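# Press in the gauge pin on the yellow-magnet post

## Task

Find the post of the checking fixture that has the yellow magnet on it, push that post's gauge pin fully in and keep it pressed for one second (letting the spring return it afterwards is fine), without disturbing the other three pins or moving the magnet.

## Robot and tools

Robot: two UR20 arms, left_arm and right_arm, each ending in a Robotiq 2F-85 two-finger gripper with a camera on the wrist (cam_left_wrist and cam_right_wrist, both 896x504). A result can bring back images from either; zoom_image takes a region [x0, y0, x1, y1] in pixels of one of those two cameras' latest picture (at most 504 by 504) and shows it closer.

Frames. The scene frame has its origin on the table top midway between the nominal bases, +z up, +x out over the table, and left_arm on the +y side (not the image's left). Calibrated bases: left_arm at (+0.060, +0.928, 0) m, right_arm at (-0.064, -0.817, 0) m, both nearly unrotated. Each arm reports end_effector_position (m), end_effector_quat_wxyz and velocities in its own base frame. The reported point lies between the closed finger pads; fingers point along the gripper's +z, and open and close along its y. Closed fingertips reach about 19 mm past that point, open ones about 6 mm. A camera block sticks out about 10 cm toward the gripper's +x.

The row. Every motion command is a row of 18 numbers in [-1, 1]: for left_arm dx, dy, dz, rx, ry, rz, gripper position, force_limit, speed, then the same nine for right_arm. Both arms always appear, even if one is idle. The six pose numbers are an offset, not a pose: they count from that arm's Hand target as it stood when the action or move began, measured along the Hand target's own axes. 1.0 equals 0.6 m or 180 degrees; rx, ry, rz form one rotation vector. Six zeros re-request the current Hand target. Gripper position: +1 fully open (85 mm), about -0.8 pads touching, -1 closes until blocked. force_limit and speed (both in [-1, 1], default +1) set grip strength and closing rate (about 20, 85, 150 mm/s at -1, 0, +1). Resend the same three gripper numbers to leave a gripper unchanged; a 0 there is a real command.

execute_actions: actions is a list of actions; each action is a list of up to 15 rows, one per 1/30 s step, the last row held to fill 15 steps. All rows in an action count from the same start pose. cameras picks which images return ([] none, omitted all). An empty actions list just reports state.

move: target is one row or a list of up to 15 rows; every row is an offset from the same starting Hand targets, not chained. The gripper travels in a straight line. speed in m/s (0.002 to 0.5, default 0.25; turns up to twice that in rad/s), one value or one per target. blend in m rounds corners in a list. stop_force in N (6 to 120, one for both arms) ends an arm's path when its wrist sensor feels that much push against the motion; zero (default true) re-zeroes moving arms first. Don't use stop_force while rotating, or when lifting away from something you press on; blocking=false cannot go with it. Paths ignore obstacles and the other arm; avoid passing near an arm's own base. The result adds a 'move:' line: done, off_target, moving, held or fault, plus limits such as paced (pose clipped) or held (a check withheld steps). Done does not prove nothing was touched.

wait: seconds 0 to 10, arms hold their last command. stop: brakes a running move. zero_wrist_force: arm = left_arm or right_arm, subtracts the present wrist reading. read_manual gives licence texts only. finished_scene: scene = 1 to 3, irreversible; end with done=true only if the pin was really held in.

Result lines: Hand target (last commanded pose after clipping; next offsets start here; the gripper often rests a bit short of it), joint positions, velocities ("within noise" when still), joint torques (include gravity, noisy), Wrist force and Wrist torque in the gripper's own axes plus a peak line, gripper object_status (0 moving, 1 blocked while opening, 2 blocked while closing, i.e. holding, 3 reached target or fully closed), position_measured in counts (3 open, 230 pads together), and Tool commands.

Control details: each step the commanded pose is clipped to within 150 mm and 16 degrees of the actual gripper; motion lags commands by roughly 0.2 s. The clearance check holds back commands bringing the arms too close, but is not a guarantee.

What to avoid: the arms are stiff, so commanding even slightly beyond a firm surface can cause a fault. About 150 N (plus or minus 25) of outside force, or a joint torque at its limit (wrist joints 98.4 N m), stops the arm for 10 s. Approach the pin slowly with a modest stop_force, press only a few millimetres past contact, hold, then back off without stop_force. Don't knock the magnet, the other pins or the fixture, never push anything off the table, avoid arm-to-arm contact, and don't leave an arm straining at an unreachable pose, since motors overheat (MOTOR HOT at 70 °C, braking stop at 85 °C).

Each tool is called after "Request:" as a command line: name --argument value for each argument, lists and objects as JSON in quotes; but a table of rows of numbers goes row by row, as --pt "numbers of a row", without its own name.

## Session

Request:
execute_actions --actions '[]'

Request:
zoom_image --camera "cam_right_wrist" --region '[230, 0, 730, 350]'

Scene clock: 0.00 s.
left_arm: end_effector_position=(+0.3071, -0.4220, +0.1602) position_measured=3 object_status=3 end_effector_quat_wxyz=(+0.066, +0.956, -0.074, +0.275) | right_arm: end_effector_position=(+0.4900, -0.3027, +0.2369) position_measured=3 object_status=3 end_effector_quat_wxyz=(+0.548, -0.467, -0.511, -0.471)
Joint positions: left_arm=[-1.763 -1.739 2.857 -2.766 -1.003 1.555] | right_arm=[2.511 -2.074 -2.06 -2.212 2.389 -0.015]
Joint velocities: within noise
Joint torques (N m): no reading
Motor temperatures (°C): left_arm=[24 35 26 38 34 33] | right_arm=[28 35 35 36 33 38]
Wrist force (N): no reading
Wrist torque (N m): no reading
Wrist force, peak (N): no reading
Hand target: left_arm +0.3071, -0.4220, +0.1602; +0.066, +0.956, -0.074, +0.275 | right_arm +0.4900, -0.3027, +0.2369; +0.548, -0.467, -0.511, -0.471
Tool commands: left_gripper/position=+1.0 left_gripper/force_limit=+1.0 left_gripper/speed=+1.0 right_gripper/position=+1.0 right_gripper/force_limit=+1.0 right_gripper/speed=+1.0
camera_calibration:
cam_left_wrist: T_world_to_cam=[[-0.28582, -0.958098, 0.0188461, -0.302738], [-0.929608, 0.272438, -0.248207, 0.463446], [0.232673, -0.088462, -0.968524, 0.172418], [0, 0, 0, 1]] pos_world=[0.304177, -0.40106, 0.287727]
cam_right_wrist: T_world_to_cam=[[0.978975, 0.0561564, -0.196097, -0.399582], [-0.174547, -0.266833, -0.947805, 0.238781], [-0.10555, 0.962105, -0.251421, 0.530503], [0, 0, 0, 1]] pos_world=[0.488854, -0.424245, 0.281341]

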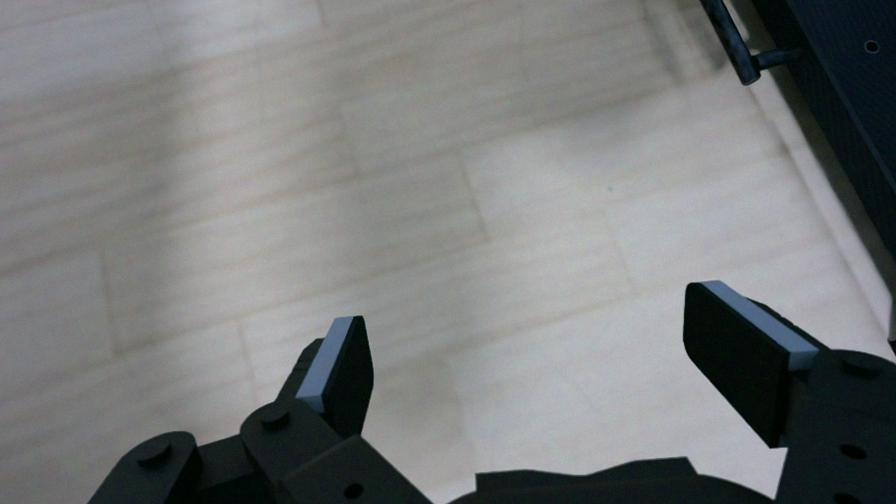

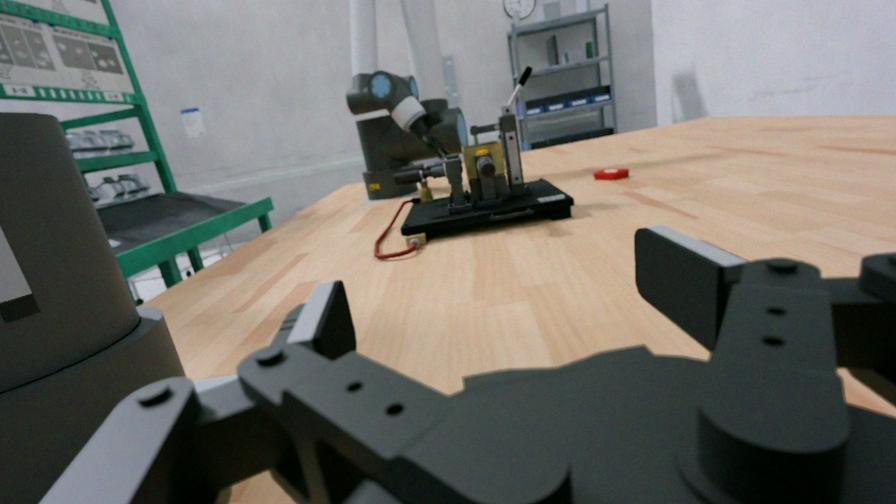

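Scaled by 1.008 from the camera's 896x504 image, which has a finer 1280x720 frame.

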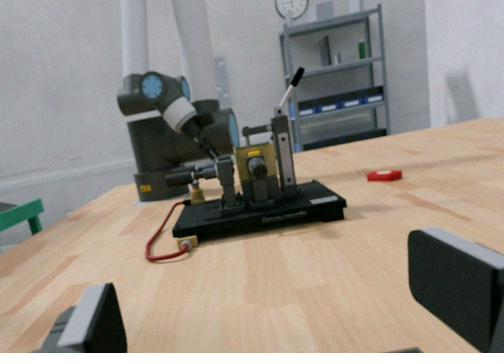

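Request:
zoom_image --camera "cam_right_wrist" --region '[390, 110, 590, 250]'

Scaled by 2.520 from the camera's 896x504 image, which has a finer 1280x720 frame.

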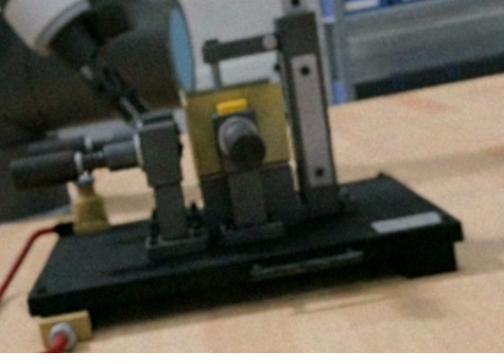

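Request:
move --target '[0,0,0,0,0,0,1,1,1,-0.02,0.113,0.708,0,0,0,-1,0,0]' --speed 0.4 --cameras '["cam_right_wrist"]'

Request:
zoom_image --camera "cam_right_wrist" --region '[330, 60, 630, 300]'

Scene clock: 3.03 s.
left_arm: end_effector_position=(+0.3071, -0.4220, +0.1602) position_measured=3 object_status=3 end_effector_quat_wxyz=(+0.066, +0.956, -0.074, +0.275) | right_arm: end_effector_position=(+0.5057, +0.1273, +0.2410) position_measured=232 object_status=3 end_effector_quat_wxyz=(+0.547, -0.467, -0.511, -0.470)
Joint positions: left_arm=[-1.763 -1.739 2.857 -2.766 -1.003 1.555] | right_arm=[3.131 -1.927 -2.366 -2.301 3.004 -0.279]
Joint velocities: within noise
Joint torques (N m): left_arm=[10.12 -11.46 -56.51 -9.22 3.35 -1.34] | right_arm=[17.88 80.09 51.05 -7.62 3.59 -7.19]
Motor temperatures (°C): left_arm=[24 35 26 38 34 33] | right_arm=[28 35 35 36 33 38]
Wrist force (N): left_arm=[-0.1 0.1 0.3] | right_arm=[-0.3 -0.2 1.2]
Wrist torque (N m): left_arm=[0.01 0.02 0.00] | right_arm=[0.11 0.00 -0.03]
Wrist force, peak (N): left_arm=[-0.1 0.5 0.5] | right_arm=[-0.1 -0.1 5.5]
Hand target: left_arm +0.3071, -0.4220, +0.1602; +0.066, +0.956, -0.074, +0.275 | right_arm +0.5057, +0.1273, +0.2410; +0.548, -0.467, -0.511, -0.471
Off the commanded pose: left_arm 0.000 m, 0 deg | right_arm 0.000 m, 0 deg.
move: done
camera_calibration:
cam_right_wrist: T_world_to_cam=[[0.978976, 0.0561739, -0.19609, -0.438325], [-0.174469, -0.267441, -0.947647, 0.360162], [-0.105676, 0.961935, -0.252018, 0.119738], [0, 0, 0, 1]] pos_world=[0.504601, 0.0057646, 0.285531]
Images, in order (width x height): cam_right_wrist 896x504.

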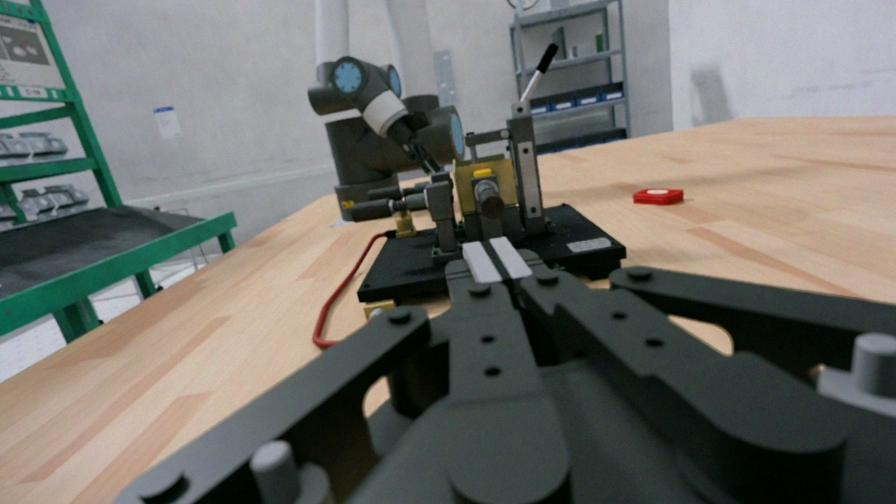

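Scaled by 1.680 from the camera's 896x504 image, which has a finer 1280x720 frame.

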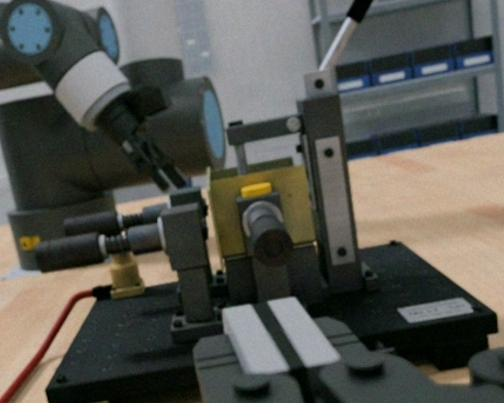

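Request:
move --target '[0,0,0,0,0,0,1,1,1,-0.119,0.108,0.5205,0,0,0,-1,0,0]' --speed 0.3 --cameras '["cam_right_wrist"]'

Request:
zoom_image --camera "cam_right_wrist" --region '[350, 60, 630, 300]'

Scene clock: 5.37 s.
left_arm: end_effector_position=(+0.3071, -0.4220, +0.1602) position_measured=3 object_status=3 end_effector_quat_wxyz=(+0.066, +0.956, -0.074, +0.275) | right_arm: end_effector_position=(+0.5299, +0.4477, +0.1811) position_measured=232 object_status=3 end_effector_quat_wxyz=(+0.548, -0.467, -0.511, -0.471)
Joint positions: left_arm=[-1.763 -1.739 2.857 -2.766 -1.003 1.555] | right_arm=[3.691 -1.976 -2.473 -1.733 3.573 0.123]
Joint velocities: within noise
Joint torques (N m): left_arm=[5.26 -9.98 -59.49 -8.83 3.44 -1.12] | right_arm=[17.31 84.68 17.15 7.11 5.73 5.36]
Motor temperatures (°C): left_arm=[24 35 26 38 34 33] | right_arm=[28 35 35 36 33 38]
Wrist force (N): left_arm=[0.0 0.1 0.2] | right_arm=[1.4 0.1 1.3]
Wrist torque (N m): left_arm=[0.00 -0.01 0.00] | right_arm=[0.03 -0.48 -0.16]
Wrist force, peak (N): left_arm=[0.0 0.6 0.4] | right_arm=[0.4 0.6 4.2]
Hand target: left_arm +0.3071, -0.4220, +0.1602; +0.066, +0.956, -0.074, +0.275 | right_arm +0.5299, +0.4477, +0.1811; +0.548, -0.467, -0.511, -0.471
Off the commanded pose: left_arm 0.000 m, 0 deg | right_arm 0.000 m, 0 deg.
move: done
camera_calibration:
cam_right_wrist: T_world_to_cam=[[0.978983, 0.0561377, -0.196061, -0.491765], [-0.174507, -0.266927, -0.947786, 0.393135], [-0.10554, 0.96208, -0.251521, -0.201257], [0, 0, 0, 1]] pos_world=[0.528794, 0.32617, 0.225571]
Images, in order (width x height): cam_right_wrist 896x504.

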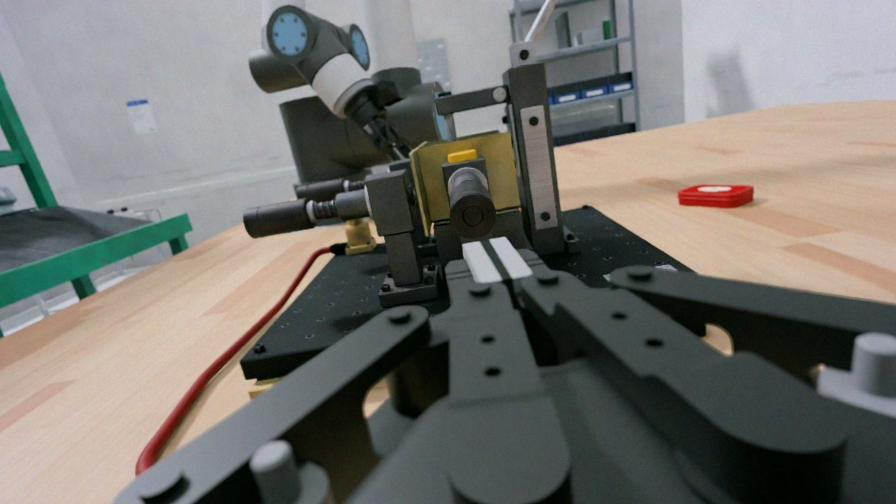

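Scaled by 1.800 from the camera's 896x504 image, which has a finer 1280x720 frame.

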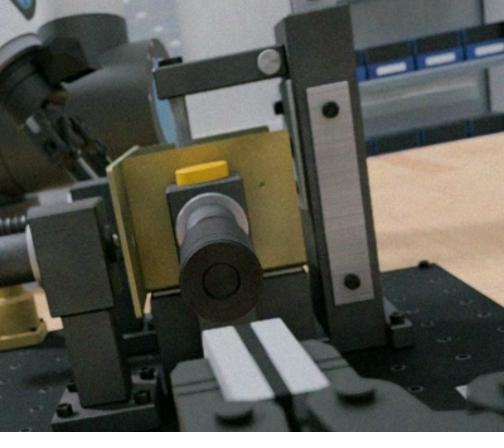

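Request:
move --target '[0,0,0,0,0,0,1,1,1,-0.0535,0.0218,0.2508,0,0,0,-1,0,0]' --speed 0.2 --cameras '["cam_right_wrist"]'

Request:
zoom_image --camera "cam_right_wrist" --region '[350, 60, 630, 300]'

Scene clock: 7.17 s.
left_arm: end_effector_position=(+0.3071, -0.4220, +0.1602) position_measured=3 object_status=3 end_effector_quat_wxyz=(+0.066, +0.956, -0.074, +0.275) | right_arm: end_effector_position=(+0.5237, +0.5997, +0.1551) position_measured=232 object_status=3 end_effector_quat_wxyz=(+0.548, -0.467, -0.511, -0.471)
Joint positions: left_arm=[-1.763 -1.739 2.857 -2.766 -1.003 1.555] | right_arm=[3.91 -2.043 -2.41 -1.759 3.79 0.087]
Joint velocities: within noise
Joint torques (N m): left_arm=[7.2 -8 -61.24 -7.84 3.81 -0.25] | right_arm=[22.67 103.46 40.69 0.07 5.79 -7.43]
Motor temperatures (°C): left_arm=[24 35 26 38 34 33] | right_arm=[28 35 35 36 33 38]
Wrist force (N): left_arm=[0.0 0.2 0.2] | right_arm=[0.7 -0.3 0.6]
Wrist torque (N m): left_arm=[0.03 0.01 0.00] | right_arm=[-0.06 -0.15 -0.08]
Wrist force, peak (N): left_arm=[-0.2 0.4 0.7] | right_arm=[-0.1 -0.5 3.2]
Hand target: left_arm +0.3071, -0.4220, +0.1602; +0.066, +0.956, -0.074, +0.275 | right_arm +0.5237, +0.5998, +0.1550; +0.548, -0.467, -0.511, -0.471
Off the commanded pose: left_arm 0.000 m, 0 deg | right_arm 0.000 m, 0 deg.
move: done
camera_calibration:
cam_right_wrist: T_world_to_cam=[[0.978973, 0.0561604, -0.196106, -0.499257], [-0.174554, -0.266843, -0.9478, 0.407912], [-0.105559, 0.962102, -0.251429, -0.354675], [0, 0, 0, 1]] pos_world=[0.522523, 0.47812, 0.199536]
Images, in order (width x height): cam_right_wrist 896x504.

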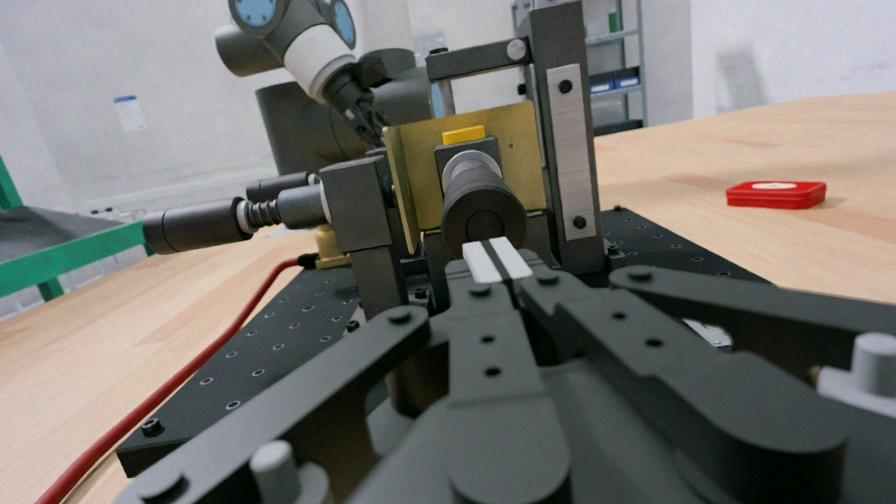

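Scaled by 1.800 from the camera's 896x504 image, which has a finer 1280x720 frame.

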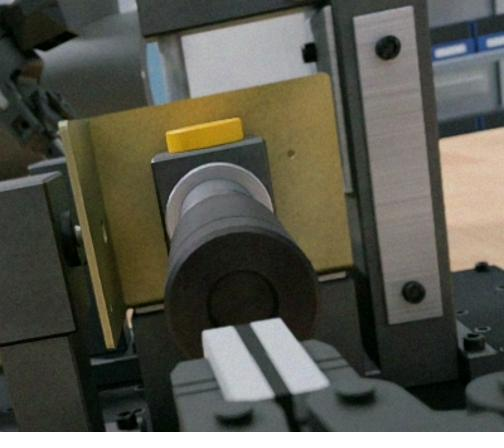

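Request:
move --target '[0,0,0,0,0,0,1,1,1,0.0015,0.0077,0.0497,0,0,0,-1,0,0]' --speed 0.1 --cameras '[]'

Request:
move --target '[0,0,0,0,0,0,1,1,1,-0.0028,0.0013,0.088,0,0,0,-1,0,0]' --speed 0.006 --stop_force 35 --cameras '["cam_right_wrist"]'

Request:
zoom_image --camera "cam_right_wrist" --region '[380, 60, 620, 280]'

Scene clock: 8.63 s.
left_arm: end_effector_position=(+0.3071, -0.4220, +0.1602) position_measured=3 object_status=3 end_effector_quat_wxyz=(+0.066, +0.956, -0.074, +0.275) | right_arm: end_effector_position=(+0.5247, +0.6297, +0.1571) position_measured=232 object_status=3 end_effector_quat_wxyz=(+0.548, -0.467, -0.511, -0.471)
Joint positions: left_arm=[-1.763 -1.739 2.857 -2.766 -1.003 1.555] | right_arm=[3.944 -2.047 -2.388 -1.781 3.825 0.083]
Joint velocities: within noise
Joint torques (N m): left_arm=[6.41 -11.26 -61.76 -7.91 4.28 -0.89] | right_arm=[27.52 104.29 46.67 1.07 5.51 -7.31]
Motor temperatures (°C): left_arm=[24 35 26 38 34 33] | right_arm=[28 35 35 36 33 38]
Wrist force (N): left_arm=[0.0 0.4 0.3] | right_arm=[1.2 -0.9 -1.7]
Wrist torque (N m): left_arm=[0.05 0.00 0.00] | right_arm=[-0.09 -0.21 -0.05]
Wrist force, peak (N): left_arm=[-0.3 0.0 0.5] | right_arm=[1.2 -0.9 -1.7]
Hand target: left_arm +0.3071, -0.4220, +0.1602; +0.066, +0.956, -0.074, +0.275 | right_arm +0.5247, +0.6299, +0.1571; +0.548, -0.467, -0.511, -0.471
Off the commanded pose: left_arm 0.000 m, 0 deg | right_arm 0.000 m, 0 deg.
move: done
No camera images: "cameras" was empty.

Scene clock: 13.03 s.
left_arm: end_effector_position=(+0.3071, -0.4220, +0.1602) position_measured=3 object_status=3 end_effector_quat_wxyz=(+0.066, +0.956, -0.074, +0.275) | right_arm: end_effector_position=(+0.5225, +0.6500, +0.1573) position_measured=232 object_status=3 end_effector_quat_wxyz=(+0.548, -0.467, -0.511, -0.471)
Joint positions: left_arm=[-1.763 -1.739 2.857 -2.766 -1.003 1.555] | right_arm=[3.97 -2.05 -2.376 -1.791 3.85 0.08]
Joint velocities: within noise
Joint torques (N m): left_arm=[9.75 -6.49 -64.8 -7.54 3.67 -0.07] | right_arm=[8.94 128.59 44.92 11.54 -5.23 -3.2]
Motor temperatures (°C): left_arm=[24 35 26 38 34 33] | right_arm=[28 35 35 36 33 38]
Wrist force (N): left_arm=[-0.5 0.1 0.2] | right_arm=[12.8 1.0 -43.1]
Wrist torque (N m): left_arm=[0.00 0.09 0.00] | right_arm=[-0.37 -0.28 -0.12]
Wrist force, peak (N): left_arm=[-0.1 0.7 0.3] | right_arm=[16.9 2.0 -63.2]
Hand target: left_arm +0.3071, -0.4220, +0.1602; +0.066, +0.956, -0.074, +0.275 | right_arm +0.5225, +0.6500, +0.1573; +0.548, -0.467, -0.511, -0.471 (not the last commanded pose)
Off the commanded pose: left_arm 0.000 m, 0 deg | right_arm 0.033 m, 0 deg.
move: contact (right_arm)
camera_calibration:
cam_right_wrist: T_world_to_cam=[[0.978976, 0.0561532, -0.196094, -0.500553], [-0.174543, -0.266854, -0.947799, 0.42323], [-0.105551, 0.9621, -0.251443, -0.402671], [0, 0, 0, 1]] pos_world=[0.521399, 0.528457, 0.201733]
Images, in order (width x height): cam_right_wrist 896x504.

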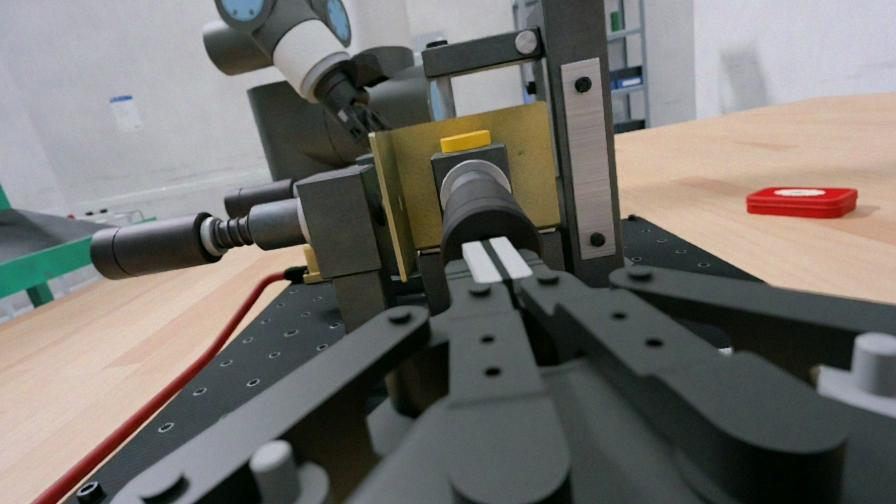

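Scaled by 2.100 from the camera's 896x504 image, which has a finer 1280x720 frame.

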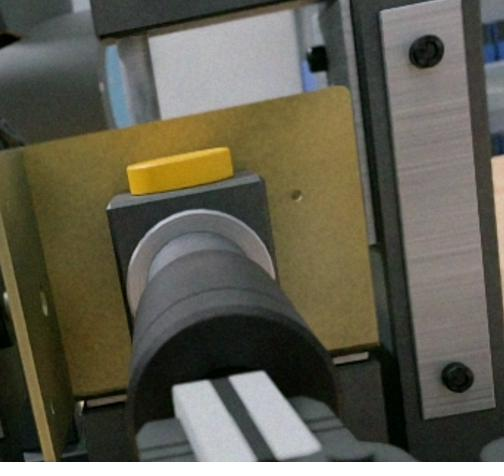

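Request:
move --target '[0,0,0,0,0,0,1,1,1,-0.0003,0.0001,0.015,0,0,0,-1,0,0]' --speed 0.003 --stop_force 25 --cameras '["cam_right_wrist"]'

Request:
zoom_image --camera "cam_right_wrist" --region '[380, 60, 620, 280]'

Scene clock: 15.63 s.
left_arm: end_effector_position=(+0.3071, -0.4220, +0.1602) position_measured=3 object_status=3 end_effector_quat_wxyz=(+0.066, +0.956, -0.074, +0.275) | right_arm: end_effector_position=(+0.5225, +0.6502, +0.1573) position_measured=232 object_status=3 end_effector_quat_wxyz=(+0.548, -0.467, -0.511, -0.471)
Joint positions: left_arm=[-1.763 -1.739 2.857 -2.766 -1.003 1.555] | right_arm=[3.97 -2.05 -2.376 -1.791 3.85 0.08]
Joint velocities: within noise
Joint torques (N m): left_arm=[12.92 -4.53 -67.69 -7.58 3.99 -0.77] | right_arm=[30.82 117.67 55.06 9.01 -5.67 2.43]
Motor temperatures (°C): left_arm=[24 35 26 38 34 33] | right_arm=[28 35 35 36 33 38]
Wrist force (N): left_arm=[-0.1 0.2 0.2] | right_arm=[17.7 1.9 -72.4]
Wrist torque (N m): left_arm=[0.03 0.02 0.00] | right_arm=[-0.53 -0.33 -0.15]
Wrist force, peak (N): left_arm=[0.1 0.4 0.6] | right_arm=[17.5 3.0 -74.6]
Hand target: left_arm +0.3071, -0.4220, +0.1602; +0.066, +0.956, -0.074, +0.275 | right_arm +0.5225, +0.6501, +0.1573; +0.548, -0.467, -0.511, -0.471 (not the last commanded pose)
Off the commanded pose: left_arm 0.000 m, 0 deg | right_arm 0.009 m, 0 deg.
move: contact (right_arm)
camera_calibration:
cam_right_wrist: T_world_to_cam=[[0.978966, 0.056035, -0.196175, -0.500434], [-0.174651, -0.266862, -0.947777, 0.423339], [-0.10546, 0.962104, -0.251462, -0.402878], [0, 0, 0, 1]] pos_world=[0.521357, 0.528625, 0.201749]
Images, in order (width x height): cam_right_wrist 896x504.

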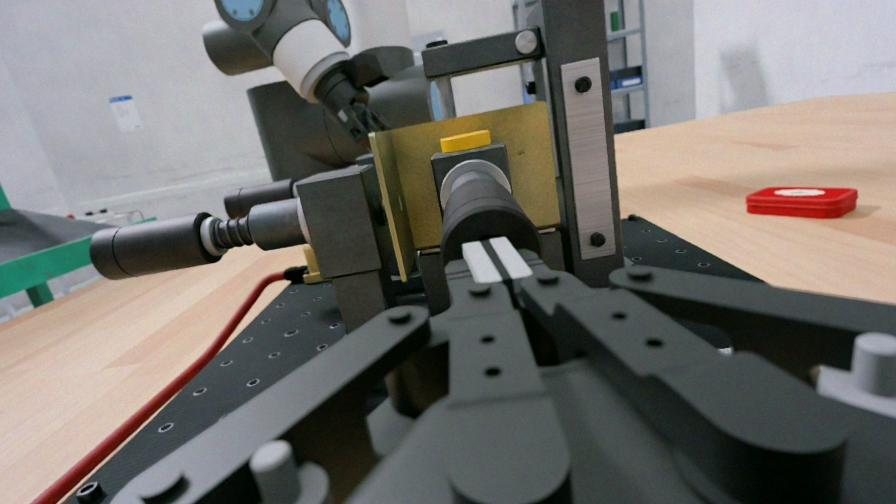

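Scaled by 2.100 from the camera's 896x504 image, which has a finer 1280x720 frame.

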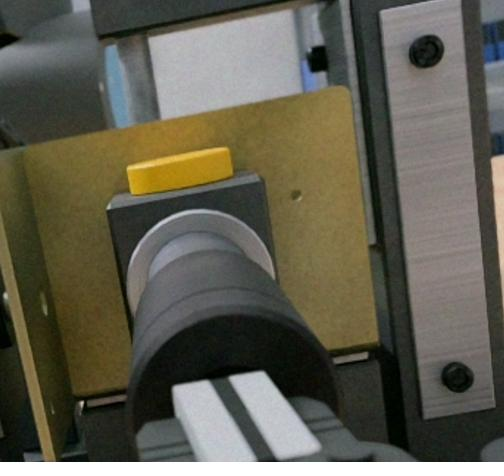

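Rigid stop: +29 N for 0.2 mm. It has been held well over a second.

Request:
finished_scene --scene 3 --done true

The scene is finished: the task was done.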